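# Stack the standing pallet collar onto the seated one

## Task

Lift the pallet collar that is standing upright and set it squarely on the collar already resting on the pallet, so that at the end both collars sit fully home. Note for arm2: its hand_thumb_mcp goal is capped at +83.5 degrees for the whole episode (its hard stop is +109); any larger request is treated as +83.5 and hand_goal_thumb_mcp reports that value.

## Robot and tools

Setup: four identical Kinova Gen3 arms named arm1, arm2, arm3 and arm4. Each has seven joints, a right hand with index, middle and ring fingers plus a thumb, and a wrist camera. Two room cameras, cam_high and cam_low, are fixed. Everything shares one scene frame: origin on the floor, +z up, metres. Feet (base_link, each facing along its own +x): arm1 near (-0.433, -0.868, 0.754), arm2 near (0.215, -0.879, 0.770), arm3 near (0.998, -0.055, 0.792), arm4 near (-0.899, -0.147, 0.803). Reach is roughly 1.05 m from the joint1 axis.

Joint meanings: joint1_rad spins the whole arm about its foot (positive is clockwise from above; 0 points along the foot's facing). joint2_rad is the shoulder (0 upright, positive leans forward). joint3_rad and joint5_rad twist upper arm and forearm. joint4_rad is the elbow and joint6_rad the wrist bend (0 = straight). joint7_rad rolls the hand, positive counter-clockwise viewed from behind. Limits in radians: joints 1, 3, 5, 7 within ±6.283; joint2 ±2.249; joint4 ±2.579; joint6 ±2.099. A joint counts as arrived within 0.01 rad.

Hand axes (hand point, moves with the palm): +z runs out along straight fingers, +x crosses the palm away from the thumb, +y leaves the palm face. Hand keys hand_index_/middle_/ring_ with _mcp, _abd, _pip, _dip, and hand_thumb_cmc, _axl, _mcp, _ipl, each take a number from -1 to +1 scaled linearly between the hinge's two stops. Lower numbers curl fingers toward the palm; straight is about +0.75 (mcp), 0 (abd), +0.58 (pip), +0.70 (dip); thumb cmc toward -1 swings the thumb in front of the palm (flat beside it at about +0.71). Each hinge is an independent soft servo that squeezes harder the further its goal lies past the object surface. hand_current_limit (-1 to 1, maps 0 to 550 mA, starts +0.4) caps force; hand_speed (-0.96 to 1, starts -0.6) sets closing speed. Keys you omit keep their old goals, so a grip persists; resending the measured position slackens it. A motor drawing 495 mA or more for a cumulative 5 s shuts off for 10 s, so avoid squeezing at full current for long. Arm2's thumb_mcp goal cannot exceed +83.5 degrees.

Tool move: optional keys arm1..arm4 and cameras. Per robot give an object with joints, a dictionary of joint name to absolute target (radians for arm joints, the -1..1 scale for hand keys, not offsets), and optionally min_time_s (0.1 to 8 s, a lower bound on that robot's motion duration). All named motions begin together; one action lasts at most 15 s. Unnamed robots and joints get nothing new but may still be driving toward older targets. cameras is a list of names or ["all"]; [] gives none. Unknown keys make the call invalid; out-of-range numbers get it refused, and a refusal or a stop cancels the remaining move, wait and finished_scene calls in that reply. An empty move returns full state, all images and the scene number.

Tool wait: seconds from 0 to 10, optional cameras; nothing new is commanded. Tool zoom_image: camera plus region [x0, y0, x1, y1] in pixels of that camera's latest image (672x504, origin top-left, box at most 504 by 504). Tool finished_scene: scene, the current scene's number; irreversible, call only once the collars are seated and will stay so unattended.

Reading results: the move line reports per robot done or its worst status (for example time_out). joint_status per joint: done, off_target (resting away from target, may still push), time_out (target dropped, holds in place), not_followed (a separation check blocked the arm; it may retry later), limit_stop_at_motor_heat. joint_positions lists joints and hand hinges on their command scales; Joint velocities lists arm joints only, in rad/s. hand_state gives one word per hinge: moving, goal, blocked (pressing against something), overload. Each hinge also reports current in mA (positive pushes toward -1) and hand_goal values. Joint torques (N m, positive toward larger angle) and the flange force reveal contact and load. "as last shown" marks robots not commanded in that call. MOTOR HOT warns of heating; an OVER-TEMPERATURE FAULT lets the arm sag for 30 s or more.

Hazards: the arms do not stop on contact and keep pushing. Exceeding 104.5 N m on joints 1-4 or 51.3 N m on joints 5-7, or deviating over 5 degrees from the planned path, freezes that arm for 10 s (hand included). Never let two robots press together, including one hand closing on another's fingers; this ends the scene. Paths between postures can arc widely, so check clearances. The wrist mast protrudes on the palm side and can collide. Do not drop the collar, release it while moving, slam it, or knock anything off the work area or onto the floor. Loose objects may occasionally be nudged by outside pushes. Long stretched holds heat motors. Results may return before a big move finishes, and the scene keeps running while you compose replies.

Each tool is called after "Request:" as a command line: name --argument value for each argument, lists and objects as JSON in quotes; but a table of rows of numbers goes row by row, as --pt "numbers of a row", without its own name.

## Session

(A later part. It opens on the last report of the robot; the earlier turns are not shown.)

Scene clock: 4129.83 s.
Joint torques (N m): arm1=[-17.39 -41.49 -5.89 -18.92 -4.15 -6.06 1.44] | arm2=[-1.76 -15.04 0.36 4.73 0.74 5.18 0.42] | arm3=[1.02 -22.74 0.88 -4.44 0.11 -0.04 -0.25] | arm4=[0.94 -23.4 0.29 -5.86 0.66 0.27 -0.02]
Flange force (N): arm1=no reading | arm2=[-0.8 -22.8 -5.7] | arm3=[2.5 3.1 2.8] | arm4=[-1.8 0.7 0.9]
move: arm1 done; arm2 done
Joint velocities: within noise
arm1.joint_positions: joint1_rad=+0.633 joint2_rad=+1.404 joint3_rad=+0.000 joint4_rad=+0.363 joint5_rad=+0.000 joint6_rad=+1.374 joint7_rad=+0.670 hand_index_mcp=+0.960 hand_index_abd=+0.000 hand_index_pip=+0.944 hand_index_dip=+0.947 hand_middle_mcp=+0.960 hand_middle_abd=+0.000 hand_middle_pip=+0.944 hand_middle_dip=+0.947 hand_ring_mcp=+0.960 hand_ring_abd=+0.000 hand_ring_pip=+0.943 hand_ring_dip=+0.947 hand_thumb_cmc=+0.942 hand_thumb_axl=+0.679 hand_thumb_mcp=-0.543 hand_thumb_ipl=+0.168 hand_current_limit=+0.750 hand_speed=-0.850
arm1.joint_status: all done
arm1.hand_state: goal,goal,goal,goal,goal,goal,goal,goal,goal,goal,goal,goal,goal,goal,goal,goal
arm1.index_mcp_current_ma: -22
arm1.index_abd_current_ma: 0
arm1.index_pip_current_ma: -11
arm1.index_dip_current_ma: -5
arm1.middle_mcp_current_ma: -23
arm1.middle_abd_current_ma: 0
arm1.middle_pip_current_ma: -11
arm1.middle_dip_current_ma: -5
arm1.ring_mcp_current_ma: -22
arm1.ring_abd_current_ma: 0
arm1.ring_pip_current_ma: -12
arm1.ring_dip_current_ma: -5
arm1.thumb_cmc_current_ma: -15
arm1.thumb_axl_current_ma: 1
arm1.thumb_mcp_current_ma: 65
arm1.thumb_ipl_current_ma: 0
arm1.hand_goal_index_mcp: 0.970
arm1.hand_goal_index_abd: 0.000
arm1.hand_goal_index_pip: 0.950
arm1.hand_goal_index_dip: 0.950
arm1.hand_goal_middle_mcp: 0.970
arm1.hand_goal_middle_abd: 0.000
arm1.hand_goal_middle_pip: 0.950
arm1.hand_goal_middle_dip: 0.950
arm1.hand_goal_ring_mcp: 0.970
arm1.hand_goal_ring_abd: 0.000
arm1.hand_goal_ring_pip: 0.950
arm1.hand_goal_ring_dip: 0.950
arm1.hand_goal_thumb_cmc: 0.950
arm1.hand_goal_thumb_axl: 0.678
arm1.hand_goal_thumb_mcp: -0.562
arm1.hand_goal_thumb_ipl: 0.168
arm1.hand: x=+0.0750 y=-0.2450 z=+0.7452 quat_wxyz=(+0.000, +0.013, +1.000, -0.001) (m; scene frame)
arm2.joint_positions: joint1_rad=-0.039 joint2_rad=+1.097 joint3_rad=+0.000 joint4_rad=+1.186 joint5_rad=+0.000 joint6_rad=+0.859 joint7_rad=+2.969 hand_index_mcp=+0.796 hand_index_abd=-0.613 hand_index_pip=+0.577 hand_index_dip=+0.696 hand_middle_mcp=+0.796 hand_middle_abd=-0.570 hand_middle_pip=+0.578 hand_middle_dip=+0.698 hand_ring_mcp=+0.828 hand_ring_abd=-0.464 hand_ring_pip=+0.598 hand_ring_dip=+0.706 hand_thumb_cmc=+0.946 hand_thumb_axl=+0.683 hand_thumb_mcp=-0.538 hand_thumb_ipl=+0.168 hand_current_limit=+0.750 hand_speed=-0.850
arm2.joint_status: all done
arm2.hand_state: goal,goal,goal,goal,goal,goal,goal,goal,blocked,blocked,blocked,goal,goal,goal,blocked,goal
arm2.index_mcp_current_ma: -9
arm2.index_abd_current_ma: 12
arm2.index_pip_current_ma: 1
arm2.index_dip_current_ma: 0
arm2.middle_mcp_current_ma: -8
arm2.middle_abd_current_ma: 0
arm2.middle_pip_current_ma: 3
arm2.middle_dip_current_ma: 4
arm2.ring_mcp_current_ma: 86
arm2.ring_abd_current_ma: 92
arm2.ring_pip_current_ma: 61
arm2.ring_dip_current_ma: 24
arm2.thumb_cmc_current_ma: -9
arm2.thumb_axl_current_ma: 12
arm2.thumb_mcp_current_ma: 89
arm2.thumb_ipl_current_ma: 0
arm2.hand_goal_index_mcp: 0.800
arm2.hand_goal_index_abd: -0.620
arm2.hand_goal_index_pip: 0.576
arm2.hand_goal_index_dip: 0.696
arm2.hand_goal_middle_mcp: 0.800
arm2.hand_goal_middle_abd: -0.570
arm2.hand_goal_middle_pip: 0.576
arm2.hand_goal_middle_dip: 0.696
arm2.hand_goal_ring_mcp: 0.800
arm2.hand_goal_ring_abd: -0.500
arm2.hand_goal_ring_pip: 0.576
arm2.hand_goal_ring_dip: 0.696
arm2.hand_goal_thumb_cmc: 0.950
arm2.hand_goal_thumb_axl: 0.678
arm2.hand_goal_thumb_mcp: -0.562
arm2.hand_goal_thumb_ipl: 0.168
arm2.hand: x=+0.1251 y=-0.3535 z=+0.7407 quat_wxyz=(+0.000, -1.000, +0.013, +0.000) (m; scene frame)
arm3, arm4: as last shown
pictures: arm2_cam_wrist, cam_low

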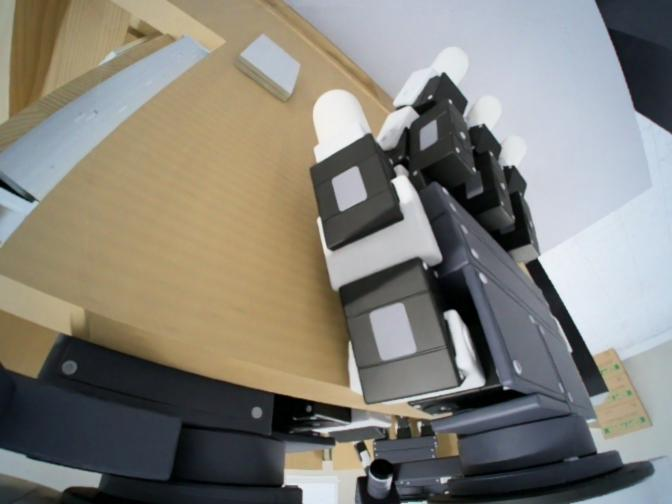

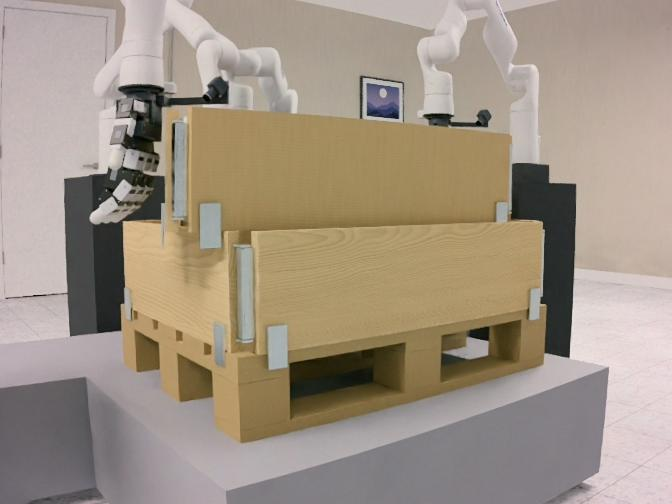

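Request:
move --arm1 '{"joints": {"joint1_rad": 0.64366, "joint2_rad": 1.35403, "joint4_rad": 0.48093, "joint6_rad": 1.30663, "joint7_rad": 0.68116}, "min_time_s": 2.5}' --arm2 '{"joints": {"joint1_rad": -0.03672, "joint2_rad": 1.12069, "joint4_rad": 1.1248, "joint6_rad": 0.8961, "joint7_rad": 2.97148}, "min_time_s": 2.5}'

Request:
move --arm1 '{"joints": {"joint1_rad": 0.52975, "joint2_rad": 1.12853, "joint4_rad": 1.02009, "joint6_rad": 0.99297, "joint7_rad": 0.5953}, "min_time_s": 2.5}' --arm2 '{"joints": {"joint1_rad": -0.18761, "joint2_rad": 1.15561, "joint4_rad": 1.03665, "joint6_rad": 0.94933, "joint7_rad": 2.84859}, "min_time_s": 2.5}'

Request:
move --arm1 '{"joints": {"joint1_rad": 0.51615, "joint2_rad": 1.16005, "joint4_rad": 0.94327, "joint6_rad": 1.03827, "joint7_rad": 0.5817}, "min_time_s": 3}' --arm2 '{"joints": {"joint1_rad": -0.19507, "joint2_rad": 1.12228, "joint4_rad": 1.12066, "joint6_rad": 0.89865, "joint7_rad": 2.84113}, "min_time_s": 3}' --cameras '["arm2_cam_wrist", "arm1_cam_wrist", "cam_high", "arm4_cam_wrist", "cam_low"]'

Scene clock: 4267.50 s.
Joint torques (N m): arm1=[0.48 -29.98 1.23 -8.91 0.41 -0.03 -0.41] | arm2=[-0.38 -24.31 1.01 -5.3 0.03 0.06 -0.44] | arm3=[1.02 -22.71 0.93 -4.41 0.07 -0.05 -0.27] | arm4=[1.1 -23.28 0.28 -5.91 0.64 0.34 -0.06]
Flange force (N): arm1=no reading | arm2=[0.5 -6.8 0.0] | arm3=[2.5 3.2 2.7] | arm4=[-1.3 1.3 0.8]
move: arm1 done; arm2 done
Joint velocities: within noise
arm1.joint_positions: joint1_rad=+0.644 joint2_rad=+1.354 joint3_rad=+0.000 joint4_rad=+0.481 joint5_rad=+0.000 joint6_rad=+1.307 joint7_rad=+0.681 hand_index_mcp=+0.960 hand_index_abd=+0.000 hand_index_pip=+0.944 hand_index_dip=+0.947 hand_middle_mcp=+0.960 hand_middle_abd=+0.000 hand_middle_pip=+0.944 hand_middle_dip=+0.947 hand_ring_mcp=+0.960 hand_ring_abd=+0.000 hand_ring_pip=+0.943 hand_ring_dip=+0.947 hand_thumb_cmc=+0.942 hand_thumb_axl=+0.679 hand_thumb_mcp=-0.543 hand_thumb_ipl=+0.168 hand_current_limit=+0.750 hand_speed=-0.850
arm1.joint_status: all done
arm1.hand_state: goal,goal,goal,goal,goal,goal,goal,goal,goal,goal,goal,goal,goal,goal,goal,goal
arm1.index_mcp_current_ma: -22
arm1.index_abd_current_ma: 0
arm1.index_pip_current_ma: -11
arm1.index_dip_current_ma: -5
arm1.middle_mcp_current_ma: -23
arm1.middle_abd_current_ma: 0
arm1.middle_pip_current_ma: -11
arm1.middle_dip_current_ma: -5
arm1.ring_mcp_current_ma: -22
arm1.ring_abd_current_ma: 0
arm1.ring_pip_current_ma: -12
arm1.ring_dip_current_ma: -5
arm1.thumb_cmc_current_ma: -15
arm1.thumb_axl_current_ma: 1
arm1.thumb_mcp_current_ma: 65
arm1.thumb_ipl_current_ma: 0
arm1.hand_goal_index_mcp: 0.970
arm1.hand_goal_index_abd: 0.000
arm1.hand_goal_index_pip: 0.950
arm1.hand_goal_index_dip: 0.950
arm1.hand_goal_middle_mcp: 0.970
arm1.hand_goal_middle_abd: 0.000
arm1.hand_goal_middle_pip: 0.950
arm1.hand_goal_middle_dip: 0.950
arm1.hand_goal_ring_mcp: 0.970
arm1.hand_goal_ring_abd: 0.000
arm1.hand_goal_ring_pip: 0.950
arm1.hand_goal_ring_dip: 0.950
arm1.hand_goal_thumb_cmc: 0.950
arm1.hand_goal_thumb_axl: 0.678
arm1.hand_goal_thumb_mcp: -0.562
arm1.hand_goal_thumb_ipl: 0.168
arm1.hand: x=+0.0751 y=-0.2570 z=+0.7453 quat_wxyz=(+0.000, +0.013, +1.000, -0.001) (m; scene frame)
arm2.joint_positions: joint1_rad=-0.037 joint2_rad=+1.121 joint3_rad=+0.000 joint4_rad=+1.125 joint5_rad=+0.000 joint6_rad=+0.896 joint7_rad=+2.971 hand_index_mcp=+0.796 hand_index_abd=-0.613 hand_index_pip=+0.577 hand_index_dip=+0.696 hand_middle_mcp=+0.796 hand_middle_abd=-0.570 hand_middle_pip=+0.578 hand_middle_dip=+0.698 hand_ring_mcp=+0.801 hand_ring_abd=-0.476 hand_ring_pip=+0.578 hand_ring_dip=+0.698 hand_thumb_cmc=+0.946 hand_thumb_axl=+0.683 hand_thumb_mcp=-0.538 hand_thumb_ipl=+0.168 hand_current_limit=+0.750 hand_speed=-0.850
arm2.joint_status: all done
arm2.hand_state: goal,goal,goal,goal,goal,goal,goal,goal,goal,blocked,goal,goal,goal,goal,blocked,goal
arm2.index_mcp_current_ma: -9
arm2.index_abd_current_ma: 12
arm2.index_pip_current_ma: 1
arm2.index_dip_current_ma: 0
arm2.middle_mcp_current_ma: -8
arm2.middle_abd_current_ma: 0
arm2.middle_pip_current_ma: 3
arm2.middle_dip_current_ma: 4
arm2.ring_mcp_current_ma: 1
arm2.ring_abd_current_ma: 56
arm2.ring_pip_current_ma: 3
arm2.ring_dip_current_ma: 4
arm2.thumb_cmc_current_ma: -9
arm2.thumb_axl_current_ma: 12
arm2.thumb_mcp_current_ma: 89
arm2.thumb_ipl_current_ma: 0
arm2.hand_goal_index_mcp: 0.800
arm2.hand_goal_index_abd: -0.620
arm2.hand_goal_index_pip: 0.576
arm2.hand_goal_index_dip: 0.696
arm2.hand_goal_middle_mcp: 0.800
arm2.hand_goal_middle_abd: -0.570
arm2.hand_goal_middle_pip: 0.576
arm2.hand_goal_middle_dip: 0.696
arm2.hand_goal_ring_mcp: 0.800
arm2.hand_goal_ring_abd: -0.500
arm2.hand_goal_ring_pip: 0.576
arm2.hand_goal_ring_dip: 0.696
arm2.hand_goal_thumb_cmc: 0.950
arm2.hand_goal_thumb_axl: 0.678
arm2.hand_goal_thumb_mcp: -0.562
arm2.hand_goal_thumb_ipl: 0.168
arm2.hand: x=+0.1251 y=-0.3415 z=+0.7407 quat_wxyz=(+0.000, -1.000, +0.013, +0.000) (m; scene frame)
arm3, arm4: as last shown
pictures: none

Scene clock: 4270.33 s.
Joint torques (N m): arm1=[0.44 -27.31 1.23 -7.71 0.34 -0.03 -0.4] | arm2=[-0.67 -24.84 0.66 -5.56 -0.15 0.02 -0.45] | arm3=[0.98 -22.67 0.88 -4.47 0.08 -0.05 -0.24] | arm4=[1.02 -23.35 0.3 -5.85 0.65 0.31 -0.14]
Flange force (N): arm1=[-1.4 2.0 3.9] | arm2=[-0.1 -7.5 -0.1] | arm3=[2.4 2.9 2.6] | arm4=[-1.6 0.8 0.9]
move: arm1 done; arm2 done
Joint velocities: within noise
arm1.joint_positions: joint1_rad=+0.530 joint2_rad=+1.129 joint3_rad=+0.000 joint4_rad=+1.020 joint5_rad=+0.000 joint6_rad=+0.993 joint7_rad=+0.595 hand_index_mcp=+0.960 hand_index_abd=+0.000 hand_index_pip=+0.944 hand_index_dip=+0.947 hand_middle_mcp=+0.960 hand_middle_abd=+0.000 hand_middle_pip=+0.944 hand_middle_dip=+0.947 hand_ring_mcp=+0.960 hand_ring_abd=+0.000 hand_ring_pip=+0.943 hand_ring_dip=+0.947 hand_thumb_cmc=+0.942 hand_thumb_axl=+0.679 hand_thumb_mcp=-0.543 hand_thumb_ipl=+0.168 hand_current_limit=+0.750 hand_speed=-0.850
arm1.joint_status: all done
arm1.hand_state: goal,goal,goal,goal,goal,goal,goal,goal,goal,goal,goal,goal,goal,goal,goal,goal
arm1.index_mcp_current_ma: -22
arm1.index_abd_current_ma: 0
arm1.index_pip_current_ma: -11
arm1.index_dip_current_ma: -5
arm1.middle_mcp_current_ma: -23
arm1.middle_abd_current_ma: 0
arm1.middle_pip_current_ma: -11
arm1.middle_dip_current_ma: -5
arm1.ring_mcp_current_ma: -22
arm1.ring_abd_current_ma: 0
arm1.ring_pip_current_ma: -12
arm1.ring_dip_current_ma: -5
arm1.thumb_cmc_current_ma: -15
arm1.thumb_axl_current_ma: 1
arm1.thumb_mcp_current_ma: 65
arm1.thumb_ipl_current_ma: 0
arm1.hand_goal_index_mcp: 0.970
arm1.hand_goal_index_abd: 0.000
arm1.hand_goal_index_pip: 0.950
arm1.hand_goal_index_dip: 0.950
arm1.hand_goal_middle_mcp: 0.970
arm1.hand_goal_middle_abd: 0.000
arm1.hand_goal_middle_pip: 0.950
arm1.hand_goal_middle_dip: 0.950
arm1.hand_goal_ring_mcp: 0.970
arm1.hand_goal_ring_abd: 0.000
arm1.hand_goal_ring_pip: 0.950
arm1.hand_goal_ring_dip: 0.950
arm1.hand_goal_thumb_cmc: 0.950
arm1.hand_goal_thumb_axl: 0.678
arm1.hand_goal_thumb_mcp: -0.562
arm1.hand_goal_thumb_ipl: 0.168
arm1.hand: x=-0.0299 y=-0.2635 z=+0.7452 quat_wxyz=(+0.000, -0.001, +1.000, -0.001) (m; scene frame)
arm2.joint_positions: joint1_rad=-0.188 joint2_rad=+1.156 joint3_rad=+0.000 joint4_rad=+1.037 joint5_rad=+0.000 joint6_rad=+0.949 joint7_rad=+2.849 hand_index_mcp=+0.796 hand_index_abd=-0.613 hand_index_pip=+0.577 hand_index_dip=+0.696 hand_middle_mcp=+0.796 hand_middle_abd=-0.570 hand_middle_pip=+0.578 hand_middle_dip=+0.698 hand_ring_mcp=+0.800 hand_ring_abd=-0.493 hand_ring_pip=+0.578 hand_ring_dip=+0.698 hand_thumb_cmc=+0.946 hand_thumb_axl=+0.683 hand_thumb_mcp=-0.539 hand_thumb_ipl=+0.168 hand_current_limit=+0.750 hand_speed=-0.850
arm2.joint_status: all done
arm2.hand_state: goal,goal,goal,goal,goal,goal,goal,goal,goal,goal,goal,goal,goal,goal,blocked,goal
arm2.index_mcp_current_ma: -9
arm2.index_abd_current_ma: 12
arm2.index_pip_current_ma: 1
arm2.index_dip_current_ma: 0
arm2.middle_mcp_current_ma: -8
arm2.middle_abd_current_ma: 0
arm2.middle_pip_current_ma: 3
arm2.middle_dip_current_ma: 4
arm2.ring_mcp_current_ma: 0
arm2.ring_abd_current_ma: 12
arm2.ring_pip_current_ma: 3
arm2.ring_dip_current_ma: 4
arm2.thumb_cmc_current_ma: -9
arm2.thumb_axl_current_ma: 12
arm2.thumb_mcp_current_ma: 89
arm2.thumb_ipl_current_ma: 0
arm2.hand_goal_index_mcp: 0.800
arm2.hand_goal_index_abd: -0.620
arm2.hand_goal_index_pip: 0.576
arm2.hand_goal_index_dip: 0.696
arm2.hand_goal_middle_mcp: 0.800
arm2.hand_goal_middle_abd: -0.570
arm2.hand_goal_middle_pip: 0.576
arm2.hand_goal_middle_dip: 0.696
arm2.hand_goal_ring_mcp: 0.800
arm2.hand_goal_ring_abd: -0.500
arm2.hand_goal_ring_pip: 0.576
arm2.hand_goal_ring_dip: 0.696
arm2.hand_goal_thumb_cmc: 0.950
arm2.hand_goal_thumb_axl: 0.678
arm2.hand_goal_thumb_mcp: -0.562
arm2.hand_goal_thumb_ipl: 0.168
arm2.hand: x=+0.0300 y=-0.3434 z=+0.7407 quat_wxyz=(+0.000, -1.000, -0.001, +0.000) (m; scene frame)
arm3, arm4: as last shown
pictures: none

Scene clock: 4273.63 s.
Joint torques (N m): arm1=[-27.88 -20.3 -17.48 -29.46 -5.25 -17.88 4.18] | arm2=[-28.38 -28.02 -22.68 24.22 -6.59 24.39 5.25] | arm3=[0.97 -22.73 0.88 -4.48 0.03 -0.03 -0.18] | arm4=[1.04 -23.42 0.27 -5.86 0.63 0.33 -0.1]
Flange force (N): arm1=[18.6 -88.4 -33.6] | arm2=[11.8 -99.8 46.7] | arm3=[2.4 2.9 2.8] | arm4=[-1.7 0.8 1.0]
move: arm1 done; arm2 done
Joint velocities: within noise
arm1.joint_positions: joint1_rad=+0.516 joint2_rad=+1.160 joint3_rad=+0.000 joint4_rad=+0.943 joint5_rad=+0.000 joint6_rad=+1.038 joint7_rad=+0.582 hand_index_mcp=+0.960 hand_index_abd=+0.000 hand_index_pip=+0.944 hand_index_dip=+0.947 hand_middle_mcp=+0.960 hand_middle_abd=+0.000 hand_middle_pip=+0.944 hand_middle_dip=+0.947 hand_ring_mcp=+0.960 hand_ring_abd=+0.000 hand_ring_pip=+0.943 hand_ring_dip=+0.947 hand_thumb_cmc=+0.946 hand_thumb_axl=+0.678 hand_thumb_mcp=-0.543 hand_thumb_ipl=+0.168 hand_current_limit=+0.750 hand_speed=-0.850
arm1.joint_status: all done
arm1.hand_state: goal,goal,goal,goal,goal,goal,goal,goal,goal,goal,goal,goal,goal,goal,goal,goal
arm1.index_mcp_current_ma: -22
arm1.index_abd_current_ma: 0
arm1.index_pip_current_ma: -11
arm1.index_dip_current_ma: -5
arm1.middle_mcp_current_ma: -23
arm1.middle_abd_current_ma: 0
arm1.middle_pip_current_ma: -11
arm1.middle_dip_current_ma: -5
arm1.ring_mcp_current_ma: -22
arm1.ring_abd_current_ma: 0
arm1.ring_pip_current_ma: -12
arm1.ring_dip_current_ma: -5
arm1.thumb_cmc_current_ma: -8
arm1.thumb_axl_current_ma: 0
arm1.thumb_mcp_current_ma: 65
arm1.thumb_ipl_current_ma: 0
arm1.hand_goal_index_mcp: 0.970
arm1.hand_goal_index_abd: 0.000
arm1.hand_goal_index_pip: 0.950
arm1.hand_goal_index_dip: 0.950
arm1.hand_goal_middle_mcp: 0.970
arm1.hand_goal_middle_abd: 0.000
arm1.hand_goal_middle_pip: 0.950
arm1.hand_goal_middle_dip: 0.950
arm1.hand_goal_ring_mcp: 0.970
arm1.hand_goal_ring_abd: 0.000
arm1.hand_goal_ring_pip: 0.950
arm1.hand_goal_ring_dip: 0.950
arm1.hand_goal_thumb_cmc: 0.950
arm1.hand_goal_thumb_axl: 0.678
arm1.hand_goal_thumb_mcp: -0.562
arm1.hand_goal_thumb_ipl: 0.168
arm1.hand: x=-0.0297 y=-0.2477 z=+0.7453 quat_wxyz=(+0.000, -0.001, +1.000, -0.001) (m; scene frame)
arm2.joint_positions: joint1_rad=-0.195 joint2_rad=+1.122 joint3_rad=+0.000 joint4_rad=+1.121 joint5_rad=+0.000 joint6_rad=+0.899 joint7_rad=+2.841 hand_index_mcp=+0.796 hand_index_abd=-0.613 hand_index_pip=+0.577 hand_index_dip=+0.696 hand_middle_mcp=+0.796 hand_middle_abd=-0.570 hand_middle_pip=+0.578 hand_middle_dip=+0.698 hand_ring_mcp=+0.800 hand_ring_abd=-0.493 hand_ring_pip=+0.578 hand_ring_dip=+0.698 hand_thumb_cmc=+0.945 hand_thumb_axl=+0.683 hand_thumb_mcp=-0.539 hand_thumb_ipl=+0.168 hand_current_limit=+0.750 hand_speed=-0.850
arm2.joint_status: all done
arm2.hand_state: goal,goal,goal,goal,goal,goal,goal,goal,goal,goal,goal,goal,goal,goal,blocked,goal
arm2.index_mcp_current_ma: -9
arm2.index_abd_current_ma: 12
arm2.index_pip_current_ma: 1
arm2.index_dip_current_ma: 0
arm2.middle_mcp_current_ma: -8
arm2.middle_abd_current_ma: 0
arm2.middle_pip_current_ma: 3
arm2.middle_dip_current_ma: 4
arm2.ring_mcp_current_ma: 0
arm2.ring_abd_current_ma: 12
arm2.ring_pip_current_ma: 3
arm2.ring_dip_current_ma: 4
arm2.thumb_cmc_current_ma: -9
arm2.thumb_axl_current_ma: 12
arm2.thumb_mcp_current_ma: 89
arm2.thumb_ipl_current_ma: 0
arm2.hand_goal_index_mcp: 0.800
arm2.hand_goal_index_abd: -0.620
arm2.hand_goal_index_pip: 0.576
arm2.hand_goal_index_dip: 0.696
arm2.hand_goal_middle_mcp: 0.800
arm2.hand_goal_middle_abd: -0.570
arm2.hand_goal_middle_pip: 0.576
arm2.hand_goal_middle_dip: 0.696
arm2.hand_goal_ring_mcp: 0.800
arm2.hand_goal_ring_abd: -0.500
arm2.hand_goal_ring_pip: 0.576
arm2.hand_goal_ring_dip: 0.696
arm2.hand_goal_thumb_cmc: 0.950
arm2.hand_goal_thumb_axl: 0.678
arm2.hand_goal_thumb_mcp: -0.562
arm2.hand_goal_thumb_ipl: 0.168
arm2.hand: x=+0.0302 y=-0.3594 z=+0.7407 quat_wxyz=(+0.000, -1.000, -0.001, +0.000) (m; scene frame)
arm3, arm4: as last shown
pictures: arm1_cam_wrist, arm2_cam_wrist, arm4_cam_wrist, cam_high, cam_low

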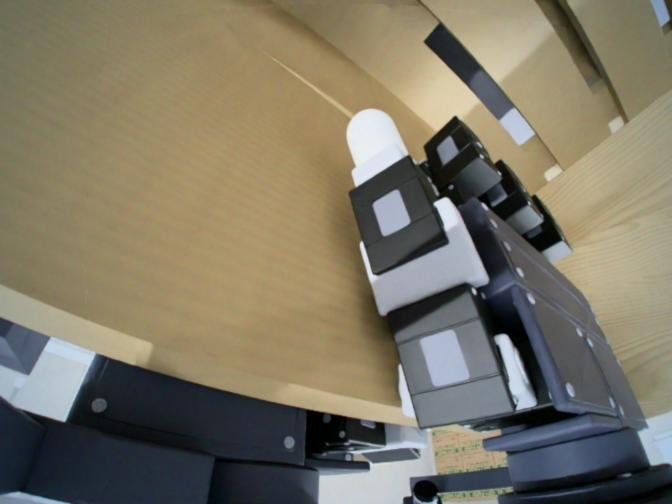

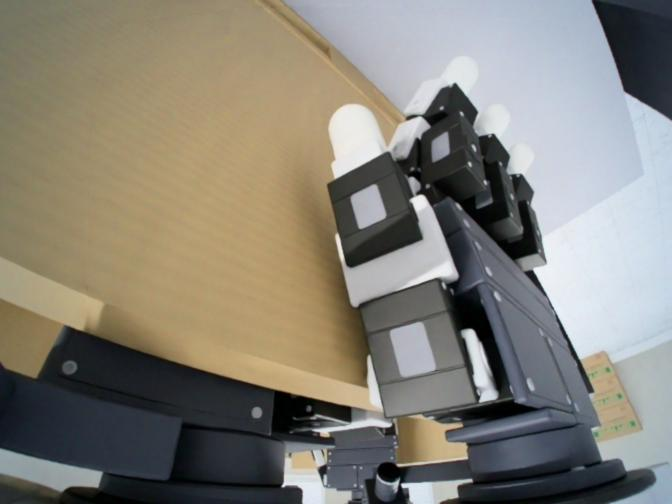

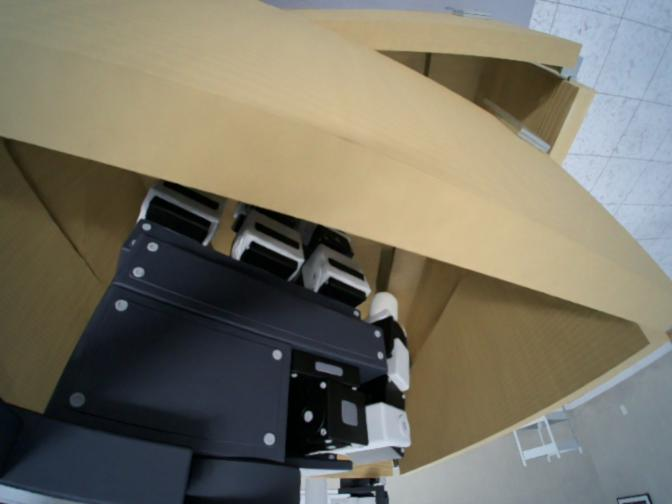

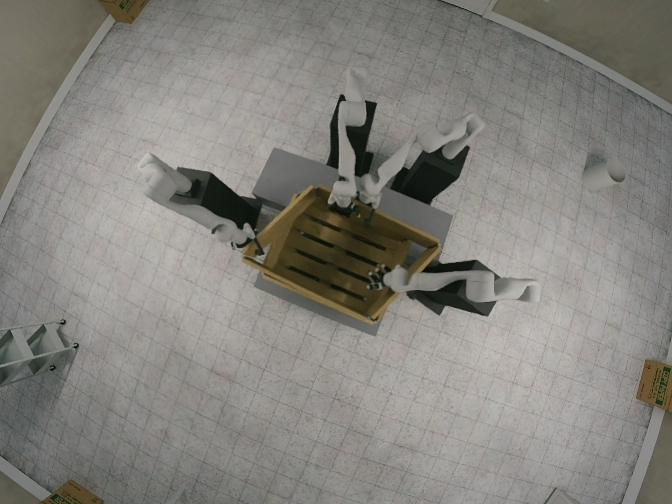

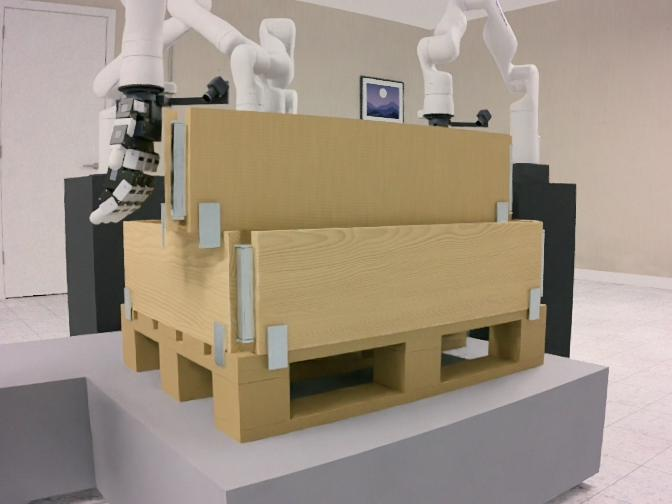

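Request:
move --arm1 '{"joints": {"joint1_rad": 0.56027, "joint2_rad": 1.21471, "joint4_rad": 0.81166, "joint6_rad": 1.11522, "joint7_rad": 0.62582}, "min_time_s": 4}' --arm2 '{"joints": {"joint1_rad": -0.14042, "joint2_rad": 1.10768, "joint4_rad": 1.1579, "joint6_rad": 0.87601, "joint7_rad": 2.89578}, "min_time_s": 4}'

Request:
move --arm1 '{"joints": {"joint1_rad": 0.60195, "joint2_rad": 1.28442, "joint4_rad": 0.64547, "joint6_rad": 1.2117, "joint7_rad": 0.6675}, "min_time_s": 4}' --arm2 '{"joints": {"joint1_rad": -0.08454, "joint2_rad": 1.0973, "joint4_rad": 1.1846, "joint6_rad": 0.85969, "joint7_rad": 2.95166}, "min_time_s": 4}' --cameras '["arm2_cam_wrist", "cam_high", "arm4_cam_wrist", "cam_low"]'

Request:
zoom_image --camera "cam_high" --region '[230, 180, 350, 300]'

Request:
zoom_image --camera "cam_high" --region '[340, 220, 460, 340]'

Scene clock: 4345.37 s.
Joint torques (N m): arm1=[-24.17 -26.56 -13.61 -26.28 -4.87 -14.99 3.27] | arm2=[-14.34 -22.96 -11 14.67 -2.73 15.12 3.02] | arm3=[0.92 -22.73 0.85 -4.47 0.09 -0.05 -0.2] | arm4=[1.01 -23.31 0.31 -5.94 0.64 0.26 -0.13]
Flange force (N): arm1=[17.0 -72.2 -20.3] | arm2=[5.9 -62.0 23.7] | arm3=[2.4 3.0 2.7] | arm4=[-1.3 1.0 0.7]
move: arm1 done; arm2 done
Joint velocities: within noise
arm1.joint_positions: joint1_rad=+0.560 joint2_rad=+1.215 joint3_rad=+0.000 joint4_rad=+0.812 joint5_rad=+0.000 joint6_rad=+1.115 joint7_rad=+0.626 hand_index_mcp=+0.960 hand_index_abd=+0.000 hand_index_pip=+0.944 hand_index_dip=+0.947 hand_middle_mcp=+0.960 hand_middle_abd=+0.000 hand_middle_pip=+0.944 hand_middle_dip=+0.947 hand_ring_mcp=+0.960 hand_ring_abd=+0.000 hand_ring_pip=+0.943 hand_ring_dip=+0.947 hand_thumb_cmc=+0.945 hand_thumb_axl=+0.677 hand_thumb_mcp=-0.543 hand_thumb_ipl=+0.168 hand_current_limit=+0.750 hand_speed=-0.850
arm1.joint_status: all done
arm1.hand_state: goal,goal,goal,goal,goal,goal,goal,goal,goal,goal,goal,goal,goal,goal,goal,goal
arm1.index_mcp_current_ma: -22
arm1.index_abd_current_ma: 0
arm1.index_pip_current_ma: -11
arm1.index_dip_current_ma: -5
arm1.middle_mcp_current_ma: -23
arm1.middle_abd_current_ma: 0
arm1.middle_pip_current_ma: -11
arm1.middle_dip_current_ma: -5
arm1.ring_mcp_current_ma: -22
arm1.ring_abd_current_ma: 0
arm1.ring_pip_current_ma: -12
arm1.ring_dip_current_ma: -5
arm1.thumb_cmc_current_ma: -8
arm1.thumb_axl_current_ma: -1
arm1.thumb_mcp_current_ma: 65
arm1.thumb_ipl_current_ma: 0
arm1.hand_goal_index_mcp: 0.970
arm1.hand_goal_index_abd: 0.000
arm1.hand_goal_index_pip: 0.950
arm1.hand_goal_index_dip: 0.950
arm1.hand_goal_middle_mcp: 0.970
arm1.hand_goal_middle_abd: 0.000
arm1.hand_goal_middle_pip: 0.950
arm1.hand_goal_middle_dip: 0.950
arm1.hand_goal_ring_mcp: 0.970
arm1.hand_goal_ring_abd: 0.000
arm1.hand_goal_ring_pip: 0.950
arm1.hand_goal_ring_dip: 0.950
arm1.hand_goal_thumb_cmc: 0.950
arm1.hand_goal_thumb_axl: 0.678
arm1.hand_goal_thumb_mcp: -0.562
arm1.hand_goal_thumb_ipl: 0.168
arm1.hand: x=+0.0051 y=-0.2485 z=+0.7452 quat_wxyz=(+0.000, -0.001, +1.000, -0.001) (m; scene frame)
arm2.joint_positions: joint1_rad=-0.140 joint2_rad=+1.108 joint3_rad=+0.000 joint4_rad=+1.158 joint5_rad=+0.000 joint6_rad=+0.876 joint7_rad=+2.896 hand_index_mcp=+0.796 hand_index_abd=-0.613 hand_index_pip=+0.577 hand_index_dip=+0.696 hand_middle_mcp=+0.796 hand_middle_abd=-0.570 hand_middle_pip=+0.578 hand_middle_dip=+0.698 hand_ring_mcp=+0.800 hand_ring_abd=-0.493 hand_ring_pip=+0.578 hand_ring_dip=+0.698 hand_thumb_cmc=+0.945 hand_thumb_axl=+0.683 hand_thumb_mcp=-0.539 hand_thumb_ipl=+0.168 hand_current_limit=+0.750 hand_speed=-0.850
arm2.joint_status: all done
arm2.hand_state: goal,goal,goal,goal,goal,goal,goal,goal,goal,goal,goal,goal,goal,goal,blocked,goal
arm2.index_mcp_current_ma: -9
arm2.index_abd_current_ma: 12
arm2.index_pip_current_ma: 1
arm2.index_dip_current_ma: 0
arm2.middle_mcp_current_ma: -8
arm2.middle_abd_current_ma: 0
arm2.middle_pip_current_ma: 3
arm2.middle_dip_current_ma: 4
arm2.ring_mcp_current_ma: 0
arm2.ring_abd_current_ma: 12
arm2.ring_pip_current_ma: 3
arm2.ring_dip_current_ma: 4
arm2.thumb_cmc_current_ma: -9
arm2.thumb_axl_current_ma: 12
arm2.thumb_mcp_current_ma: 89
arm2.thumb_ipl_current_ma: 0
arm2.hand_goal_index_mcp: 0.800
arm2.hand_goal_index_abd: -0.620
arm2.hand_goal_index_pip: 0.576
arm2.hand_goal_index_dip: 0.696
arm2.hand_goal_middle_mcp: 0.800
arm2.hand_goal_middle_abd: -0.570
arm2.hand_goal_middle_pip: 0.576
arm2.hand_goal_middle_dip: 0.696
arm2.hand_goal_ring_mcp: 0.800
arm2.hand_goal_ring_abd: -0.500
arm2.hand_goal_ring_pip: 0.576
arm2.hand_goal_ring_dip: 0.696
arm2.hand_goal_thumb_cmc: 0.950
arm2.hand_goal_thumb_axl: 0.678
arm2.hand_goal_thumb_mcp: -0.562
arm2.hand_goal_thumb_ipl: 0.168
arm2.hand: x=+0.0650 y=-0.3585 z=+0.7407 quat_wxyz=(+0.000, -1.000, -0.001, +0.000) (m; scene frame)
arm3, arm4: as last shown
pictures: none

Scene clock: 4349.67 s.
Joint torques (N m): arm1=[-17 -27.61 -8.21 -18.99 -3.75 -9.92 1.97] | arm2=[-4.72 -22.52 -3.01 7.87 -0.26 9.6 1.77] | arm3=[0.93 -22.69 0.88 -4.49 0.11 -0.03 -0.24] | arm4=[1.06 -23.39 0.25 -5.8 0.6 0.3 -0.09]
Flange force (N): arm1=[11.1 -46.6 -12.3] | arm2=[-1.1 -39.8 14.0] | arm3=[2.3 2.9 2.7] | arm4=[-2.0 0.7 0.9]
move: arm1 done; arm2 done
Joint velocities: within noise
arm1.joint_positions: joint1_rad=+0.602 joint2_rad=+1.284 joint3_rad=+0.000 joint4_rad=+0.645 joint5_rad=+0.000 joint6_rad=+1.212 joint7_rad=+0.668 hand_index_mcp=+0.960 hand_index_abd=+0.000 hand_index_pip=+0.944 hand_index_dip=+0.947 hand_middle_mcp=+0.960 hand_middle_abd=+0.000 hand_middle_pip=+0.944 hand_middle_dip=+0.947 hand_ring_mcp=+0.960 hand_ring_abd=+0.000 hand_ring_pip=+0.943 hand_ring_dip=+0.947 hand_thumb_cmc=+0.944 hand_thumb_axl=+0.678 hand_thumb_mcp=-0.543 hand_thumb_ipl=+0.168 hand_current_limit=+0.750 hand_speed=-0.850
arm1.joint_status: all done
arm1.hand_state: goal,goal,goal,goal,goal,goal,goal,goal,goal,goal,goal,goal,goal,goal,goal,goal
arm1.index_mcp_current_ma: -22
arm1.index_abd_current_ma: 0
arm1.index_pip_current_ma: -11
arm1.index_dip_current_ma: -5
arm1.middle_mcp_current_ma: -23
arm1.middle_abd_current_ma: 0
arm1.middle_pip_current_ma: -11
arm1.middle_dip_current_ma: -5
arm1.ring_mcp_current_ma: -22
arm1.ring_abd_current_ma: 0
arm1.ring_pip_current_ma: -12
arm1.ring_dip_current_ma: -5
arm1.thumb_cmc_current_ma: -12
arm1.thumb_axl_current_ma: 0
arm1.thumb_mcp_current_ma: 65
arm1.thumb_ipl_current_ma: 0
arm1.hand_goal_index_mcp: 0.970
arm1.hand_goal_index_abd: 0.000
arm1.hand_goal_index_pip: 0.950
arm1.hand_goal_index_dip: 0.950
arm1.hand_goal_middle_mcp: 0.970
arm1.hand_goal_middle_abd: 0.000
arm1.hand_goal_middle_pip: 0.950
arm1.hand_goal_middle_dip: 0.950
arm1.hand_goal_ring_mcp: 0.970
arm1.hand_goal_ring_abd: 0.000
arm1.hand_goal_ring_pip: 0.950
arm1.hand_goal_ring_dip: 0.950
arm1.hand_goal_thumb_cmc: 0.950
arm1.hand_goal_thumb_axl: 0.678
arm1.hand_goal_thumb_mcp: -0.562
arm1.hand_goal_thumb_ipl: 0.168
arm1.hand: x=+0.0401 y=-0.2496 z=+0.7453 quat_wxyz=(+0.000, -0.001, +1.000, -0.001) (m; scene frame)
arm2.joint_positions: joint1_rad=-0.085 joint2_rad=+1.097 joint3_rad=+0.000 joint4_rad=+1.185 joint5_rad=+0.000 joint6_rad=+0.860 joint7_rad=+2.952 hand_index_mcp=+0.796 hand_index_abd=-0.613 hand_index_pip=+0.577 hand_index_dip=+0.696 hand_middle_mcp=+0.796 hand_middle_abd=-0.570 hand_middle_pip=+0.578 hand_middle_dip=+0.698 hand_ring_mcp=+0.800 hand_ring_abd=-0.494 hand_ring_pip=+0.578 hand_ring_dip=+0.698 hand_thumb_cmc=+0.945 hand_thumb_axl=+0.683 hand_thumb_mcp=-0.539 hand_thumb_ipl=+0.168 hand_current_limit=+0.750 hand_speed=-0.850
arm2.joint_status: all done
arm2.hand_state: goal,goal,goal,goal,goal,goal,goal,goal,goal,goal,goal,goal,goal,goal,blocked,goal
arm2.index_mcp_current_ma: -9
arm2.index_abd_current_ma: 12
arm2.index_pip_current_ma: 1
arm2.index_dip_current_ma: 0
arm2.middle_mcp_current_ma: -8
arm2.middle_abd_current_ma: 0
arm2.middle_pip_current_ma: 3
arm2.middle_dip_current_ma: 4
arm2.ring_mcp_current_ma: 0
arm2.ring_abd_current_ma: 11
arm2.ring_pip_current_ma: 3
arm2.ring_dip_current_ma: 4
arm2.thumb_cmc_current_ma: -9
arm2.thumb_axl_current_ma: 12
arm2.thumb_mcp_current_ma: 89
arm2.thumb_ipl_current_ma: 0
arm2.hand_goal_index_mcp: 0.800
arm2.hand_goal_index_abd: -0.620
arm2.hand_goal_index_pip: 0.576
arm2.hand_goal_index_dip: 0.696
arm2.hand_goal_middle_mcp: 0.800
arm2.hand_goal_middle_abd: -0.570
arm2.hand_goal_middle_pip: 0.576
arm2.hand_goal_middle_dip: 0.696
arm2.hand_goal_ring_mcp: 0.800
arm2.hand_goal_ring_abd: -0.500
arm2.hand_goal_ring_pip: 0.576
arm2.hand_goal_ring_dip: 0.696
arm2.hand_goal_thumb_cmc: 0.950
arm2.hand_goal_thumb_axl: 0.678
arm2.hand_goal_thumb_mcp: -0.562
arm2.hand_goal_thumb_ipl: 0.168
arm2.hand: x=+0.1000 y=-0.3575 z=+0.7407 quat_wxyz=(+0.000, -1.000, -0.001, +0.000) (m; scene frame)
arm3, arm4: as last shown
pictures: arm2_cam_wrist, arm4_cam_wrist, cam_high, cam_low

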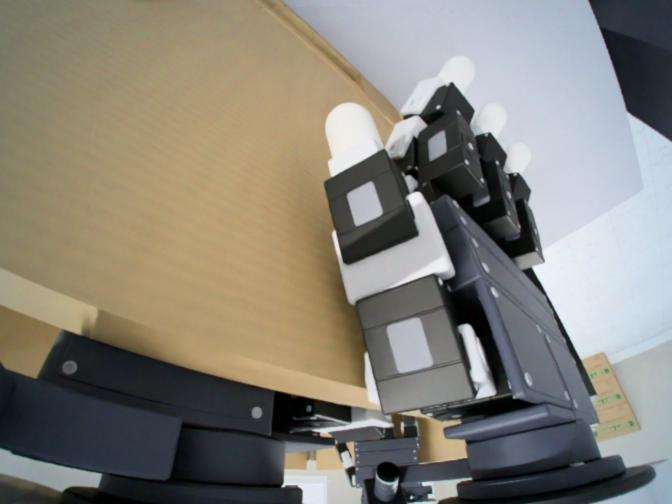

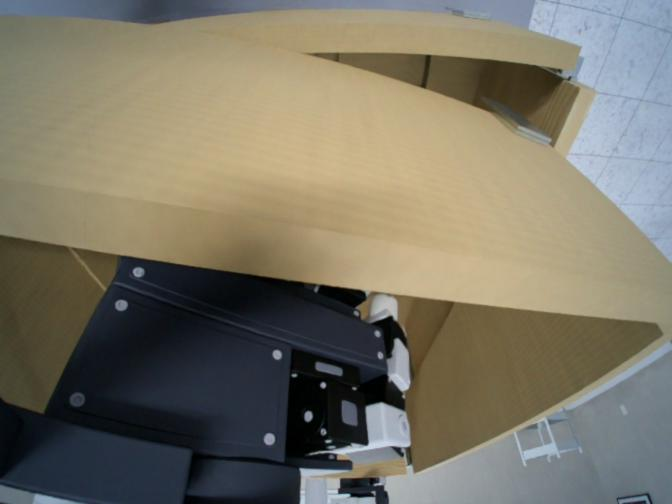

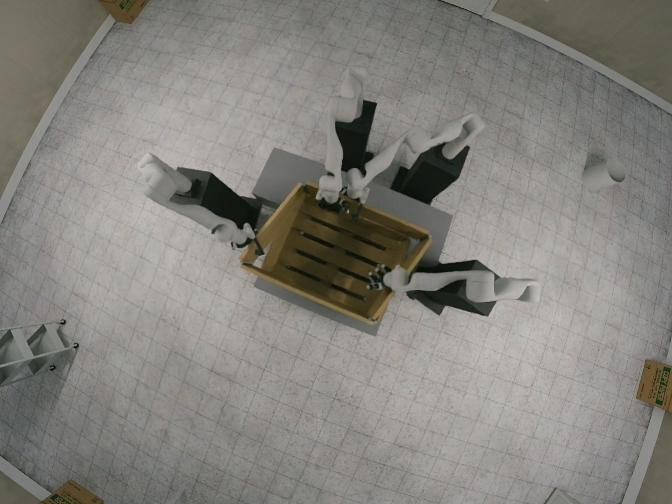

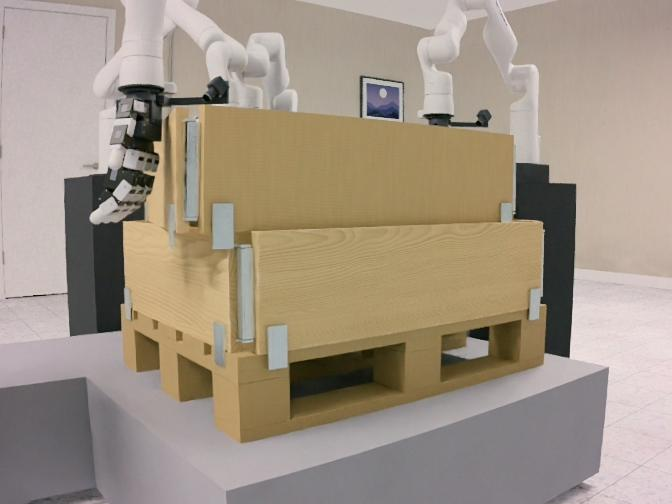

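Scaled by 4.200 from the camera's 672x504 image, which has a finer 960x720 frame.

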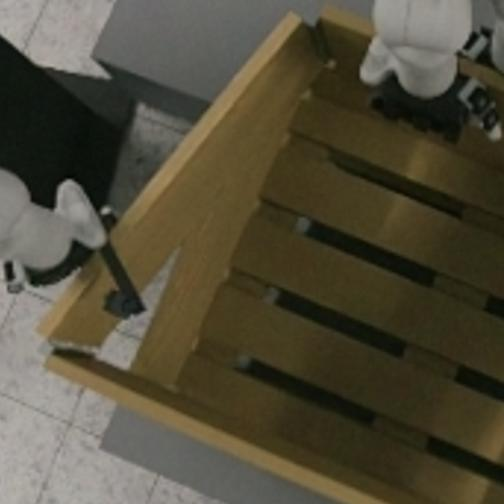

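Scaled by 4.200 from the camera's 672x504 image, which has a finer 960x720 frame.

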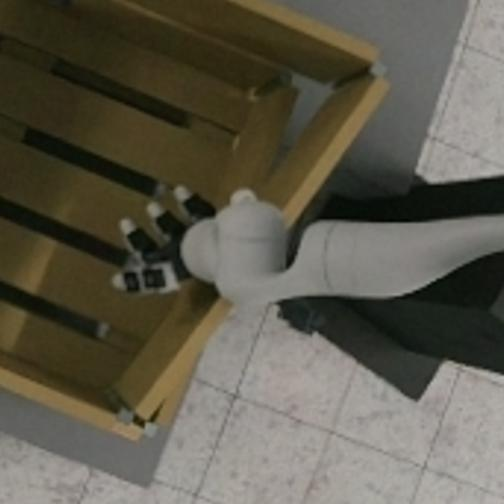

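Request:
zoom_image --camera "cam_low" --region '[150, 180, 300, 300]'

Request:
zoom_image --camera "cam_low" --region '[460, 180, 570, 260]'

Scaled by 3.360 from the camera's 672x504 image, which has a finer 960x720 frame.

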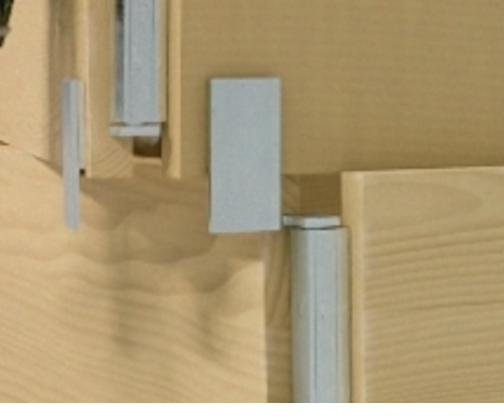

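Scaled by 4.582 from the camera's 672x504 image, which has a finer 960x720 frame.

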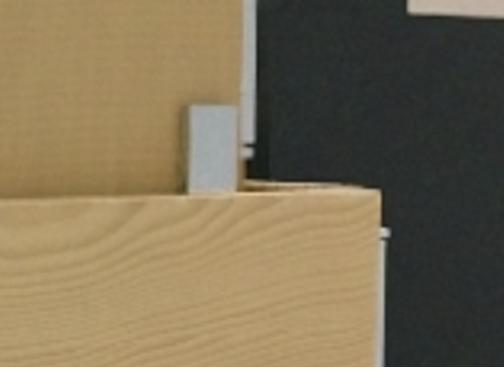

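Request:
wait --seconds 0.1 --cameras '["arm3_cam_wrist", "arm4_cam_wrist"]'

Request:
zoom_image --camera "arm3_cam_wrist" --region '[360, 60, 672, 420]'

Request:
zoom_image --camera "arm4_cam_wrist" --region '[420, 0, 672, 360]'

Scene clock: 4426.67 s.
Joint torques (N m): arm1=[-16.91 -27.66 -8.18 -18.99 -3.75 -9.92 1.94] | arm2=[-4.69 -22.48 -2.92 7.93 -0.21 9.62 1.76] | arm3=[0.99 -22.71 0.94 -4.38 0.1 0 -0.19] | arm4=[0.94 -23.45 0.32 -5.82 0.65 0.29 -0.1]
Flange force (N): arm1=[11.1 -46.4 -12.3] | arm2=[-1.1 -40.0 14.0] | arm3=[2.6 3.2 2.8] | arm4=[-1.9 0.5 1.0]
Joint velocities: within noise
arm1.joint_positions: joint1_rad=+0.602 joint2_rad=+1.284 joint3_rad=+0.000 joint4_rad=+0.645 joint5_rad=+0.000 joint6_rad=+1.212 joint7_rad=+0.668 hand_index_mcp=+0.960 hand_index_abd=+0.000 hand_index_pip=+0.944 hand_index_dip=+0.947 hand_middle_mcp=+0.960 hand_middle_abd=+0.000 hand_middle_pip=+0.944 hand_middle_dip=+0.947 hand_ring_mcp=+0.960 hand_ring_abd=+0.000 hand_ring_pip=+0.943 hand_ring_dip=+0.947 hand_thumb_cmc=+0.944 hand_thumb_axl=+0.678 hand_thumb_mcp=-0.543 hand_thumb_ipl=+0.168 hand_current_limit=+0.750 hand_speed=-0.850
arm1.joint_status: all done
arm1.hand_state: goal,goal,goal,goal,goal,goal,goal,goal,goal,goal,goal,goal,goal,goal,goal,goal
arm1.index_mcp_current_ma: -22
arm1.index_abd_current_ma: 0
arm1.index_pip_current_ma: -11
arm1.index_dip_current_ma: -5
arm1.middle_mcp_current_ma: -23
arm1.middle_abd_current_ma: 0
arm1.middle_pip_current_ma: -11
arm1.middle_dip_current_ma: -5
arm1.ring_mcp_current_ma: -22
arm1.ring_abd_current_ma: 0
arm1.ring_pip_current_ma: -12
arm1.ring_dip_current_ma: -5
arm1.thumb_cmc_current_ma: -12
arm1.thumb_axl_current_ma: 0
arm1.thumb_mcp_current_ma: 65
arm1.thumb_ipl_current_ma: 0
arm1.hand_goal_index_mcp: 0.970
arm1.hand_goal_index_abd: 0.000
arm1.hand_goal_index_pip: 0.950
arm1.hand_goal_index_dip: 0.950
arm1.hand_goal_middle_mcp: 0.970
arm1.hand_goal_middle_abd: 0.000
arm1.hand_goal_middle_pip: 0.950
arm1.hand_goal_middle_dip: 0.950
arm1.hand_goal_ring_mcp: 0.970
arm1.hand_goal_ring_abd: 0.000
arm1.hand_goal_ring_pip: 0.950
arm1.hand_goal_ring_dip: 0.950
arm1.hand_goal_thumb_cmc: 0.950
arm1.hand_goal_thumb_axl: 0.678
arm1.hand_goal_thumb_mcp: -0.562
arm1.hand_goal_thumb_ipl: 0.168
arm1.hand: x=+0.0401 y=-0.2496 z=+0.7453 quat_wxyz=(+0.000, -0.001, +1.000, -0.001) (m; scene frame)
arm2.joint_positions: joint1_rad=-0.085 joint2_rad=+1.097 joint3_rad=+0.000 joint4_rad=+1.185 joint5_rad=+0.000 joint6_rad=+0.860 joint7_rad=+2.952 hand_index_mcp=+0.796 hand_index_abd=-0.613 hand_index_pip=+0.577 hand_index_dip=+0.696 hand_middle_mcp=+0.796 hand_middle_abd=-0.570 hand_middle_pip=+0.578 hand_middle_dip=+0.698 hand_ring_mcp=+0.800 hand_ring_abd=-0.494 hand_ring_pip=+0.578 hand_ring_dip=+0.698 hand_thumb_cmc=+0.945 hand_thumb_axl=+0.683 hand_thumb_mcp=-0.539 hand_thumb_ipl=+0.168 hand_current_limit=+0.750 hand_speed=-0.850
arm2.joint_status: all done
arm2.hand_state: goal,goal,goal,goal,goal,goal,goal,goal,goal,goal,goal,goal,goal,goal,blocked,goal
arm2.index_mcp_current_ma: -9
arm2.index_abd_current_ma: 12
arm2.index_pip_current_ma: 1
arm2.index_dip_current_ma: 0
arm2.middle_mcp_current_ma: -8
arm2.middle_abd_current_ma: 0
arm2.middle_pip_current_ma: 3
arm2.middle_dip_current_ma: 4
arm2.ring_mcp_current_ma: 0
arm2.ring_abd_current_ma: 11
arm2.ring_pip_current_ma: 3
arm2.ring_dip_current_ma: 4
arm2.thumb_cmc_current_ma: -9
arm2.thumb_axl_current_ma: 12
arm2.thumb_mcp_current_ma: 89
arm2.thumb_ipl_current_ma: 0
arm2.hand_goal_index_mcp: 0.800
arm2.hand_goal_index_abd: -0.620
arm2.hand_goal_index_pip: 0.576
arm2.hand_goal_index_dip: 0.696
arm2.hand_goal_middle_mcp: 0.800
arm2.hand_goal_middle_abd: -0.570
arm2.hand_goal_middle_pip: 0.576
arm2.hand_goal_middle_dip: 0.696
arm2.hand_goal_ring_mcp: 0.800
arm2.hand_goal_ring_abd: -0.500
arm2.hand_goal_ring_pip: 0.576
arm2.hand_goal_ring_dip: 0.696
arm2.hand_goal_thumb_cmc: 0.950
arm2.hand_goal_thumb_axl: 0.678
arm2.hand_goal_thumb_mcp: -0.562
arm2.hand_goal_thumb_ipl: 0.168
arm2.hand: x=+0.1001 y=-0.3575 z=+0.7407 quat_wxyz=(+0.000, -1.000, -0.001, +0.000) (m; scene frame)
arm3.joint_positions: joint1_rad=+0.414 joint2_rad=+0.993 joint3_rad=+0.000 joint4_rad=+1.523 joint5_rad=+0.000 joint6_rad=+0.626 joint7_rad=-0.411 hand_index_mcp=+0.960 hand_index_abd=+0.000 hand_index_pip=+0.945 hand_index_dip=+0.946 hand_middle_mcp=+0.962 hand_middle_abd=+0.000 hand_middle_pip=+0.943 hand_middle_dip=+0.947 hand_ring_mcp=+0.960 hand_ring_abd=+0.000 hand_ring_pip=+0.943 hand_ring_dip=+0.947 hand_thumb_cmc=+0.942 hand_thumb_axl=+0.679 hand_thumb_mcp=-0.542 hand_thumb_ipl=+0.168 hand_current_limit=+0.750 hand_speed=-0.850
arm3.joint_status: not commanded
arm3.hand_state: goal,goal,goal,goal,goal,goal,goal,goal,goal,goal,goal,goal,goal,goal,blocked,goal
arm3.index_mcp_current_ma: -4
arm3.index_abd_current_ma: 0
arm3.index_pip_current_ma: -1
arm3.index_dip_current_ma: -1
arm3.middle_mcp_current_ma: -3
arm3.middle_abd_current_ma: 0
arm3.middle_pip_current_ma: -2
arm3.middle_dip_current_ma: -1
arm3.ring_mcp_current_ma: -5
arm3.ring_abd_current_ma: 0
arm3.ring_pip_current_ma: -2
arm3.ring_dip_current_ma: -1
arm3.thumb_cmc_current_ma: -3
arm3.thumb_axl_current_ma: 0
arm3.thumb_mcp_current_ma: 21
arm3.thumb_ipl_current_ma: 0
arm3.hand_goal_index_mcp: 0.970
arm3.hand_goal_index_abd: 0.000
arm3.hand_goal_index_pip: 0.950
arm3.hand_goal_index_dip: 0.950
arm3.hand_goal_middle_mcp: 0.970
arm3.hand_goal_middle_abd: 0.000
arm3.hand_goal_middle_pip: 0.950
arm3.hand_goal_middle_dip: 0.950
arm3.hand_goal_ring_mcp: 0.970
arm3.hand_goal_ring_abd: 0.000
arm3.hand_goal_ring_pip: 0.950
arm3.hand_goal_ring_dip: 0.950
arm3.hand_goal_thumb_cmc: 0.950
arm3.hand_goal_thumb_axl: 0.678
arm3.hand_goal_thumb_mcp: -0.562
arm3.hand_goal_thumb_ipl: 0.168
arm3.hand: x=+0.4323 y=+0.1730 z=+0.7449 quat_wxyz=(-0.006, +0.439, -0.899, +0.001) (m; scene frame)
arm4.joint_positions: joint1_rad=-0.553 joint2_rad=+1.112 joint3_rad=+0.000 joint4_rad=+1.196 joint5_rad=+0.000 joint6_rad=+0.833 joint7_rad=+2.160 hand_index_mcp=+0.959 hand_index_abd=+0.000 hand_index_pip=+0.942 hand_index_dip=+0.947 hand_middle_mcp=+0.959 hand_middle_abd=+0.003 hand_middle_pip=+0.942 hand_middle_dip=+0.947 hand_ring_mcp=+0.965 hand_ring_abd=+0.003 hand_ring_pip=+0.944 hand_ring_dip=+0.947 hand_thumb_cmc=+0.943 hand_thumb_axl=+0.679 hand_thumb_mcp=-0.541 hand_thumb_ipl=+0.168 hand_current_limit=+0.750 hand_speed=-0.850
arm4.joint_status: not commanded
arm4.hand_state: goal,goal,goal,goal,goal,goal,goal,goal,goal,goal,goal,goal,goal,goal,blocked,goal
arm4.index_mcp_current_ma: -5
arm4.index_abd_current_ma: 0
arm4.index_pip_current_ma: -3
arm4.index_dip_current_ma: -1
arm4.middle_mcp_current_ma: -5
arm4.middle_abd_current_ma: 1
arm4.middle_pip_current_ma: -3
arm4.middle_dip_current_ma: -1
arm4.ring_mcp_current_ma: -1
arm4.ring_abd_current_ma: 0
arm4.ring_pip_current_ma: -2
arm4.ring_dip_current_ma: -1
arm4.thumb_cmc_current_ma: -2
arm4.thumb_axl_current_ma: 0
arm4.thumb_mcp_current_ma: 22
arm4.thumb_ipl_current_ma: 0
arm4.hand_goal_index_mcp: 0.970
arm4.hand_goal_index_abd: 0.000
arm4.hand_goal_index_pip: 0.950
arm4.hand_goal_index_dip: 0.950
arm4.hand_goal_middle_mcp: 0.970
arm4.hand_goal_middle_abd: 0.000
arm4.hand_goal_middle_pip: 0.950
arm4.hand_goal_middle_dip: 0.950
arm4.hand_goal_ring_mcp: 0.970
arm4.hand_goal_ring_abd: 0.000
arm4.hand_goal_ring_pip: 0.950
arm4.hand_goal_ring_dip: 0.950
arm4.hand_goal_thumb_cmc: 0.950
arm4.hand_goal_thumb_axl: 0.678
arm4.hand_goal_thumb_mcp: -0.562
arm4.hand_goal_thumb_ipl: 0.168
arm4.hand: x=-0.3649 y=+0.0911 z=+0.7653 quat_wxyz=(+0.004, -0.438, +0.899, -0.001) (m; scene frame)
wait: 0.10 s; at rest from the start
pictures: arm3_cam_wrist, arm4_cam_wrist

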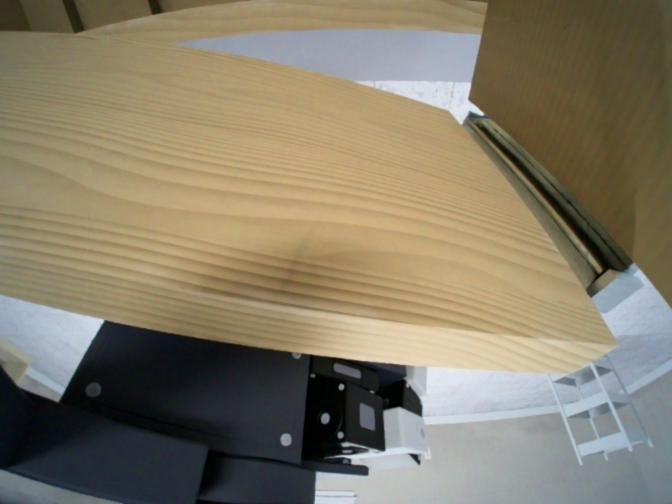

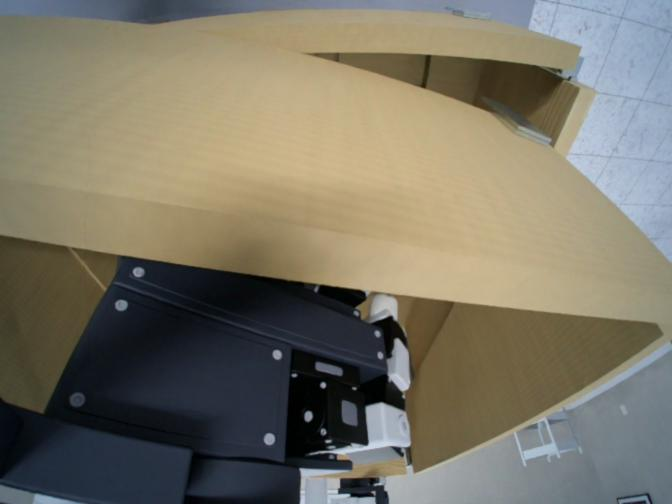

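Scaled by 1.400 from the camera's 672x504 image, which has a finer 960x720 frame.

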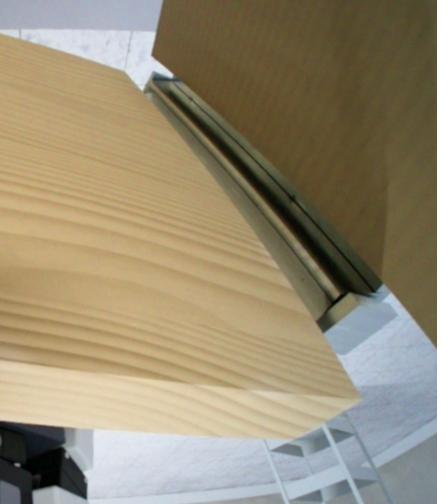

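Scaled by 1.400 from the camera's 672x504 image, which has a finer 960x720 frame.

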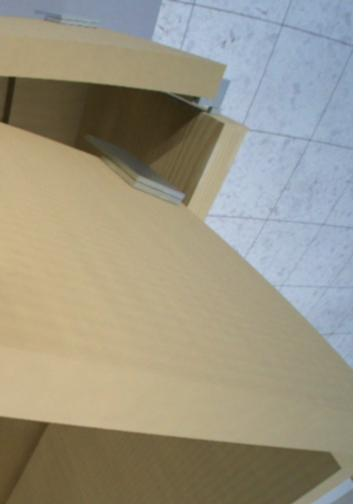

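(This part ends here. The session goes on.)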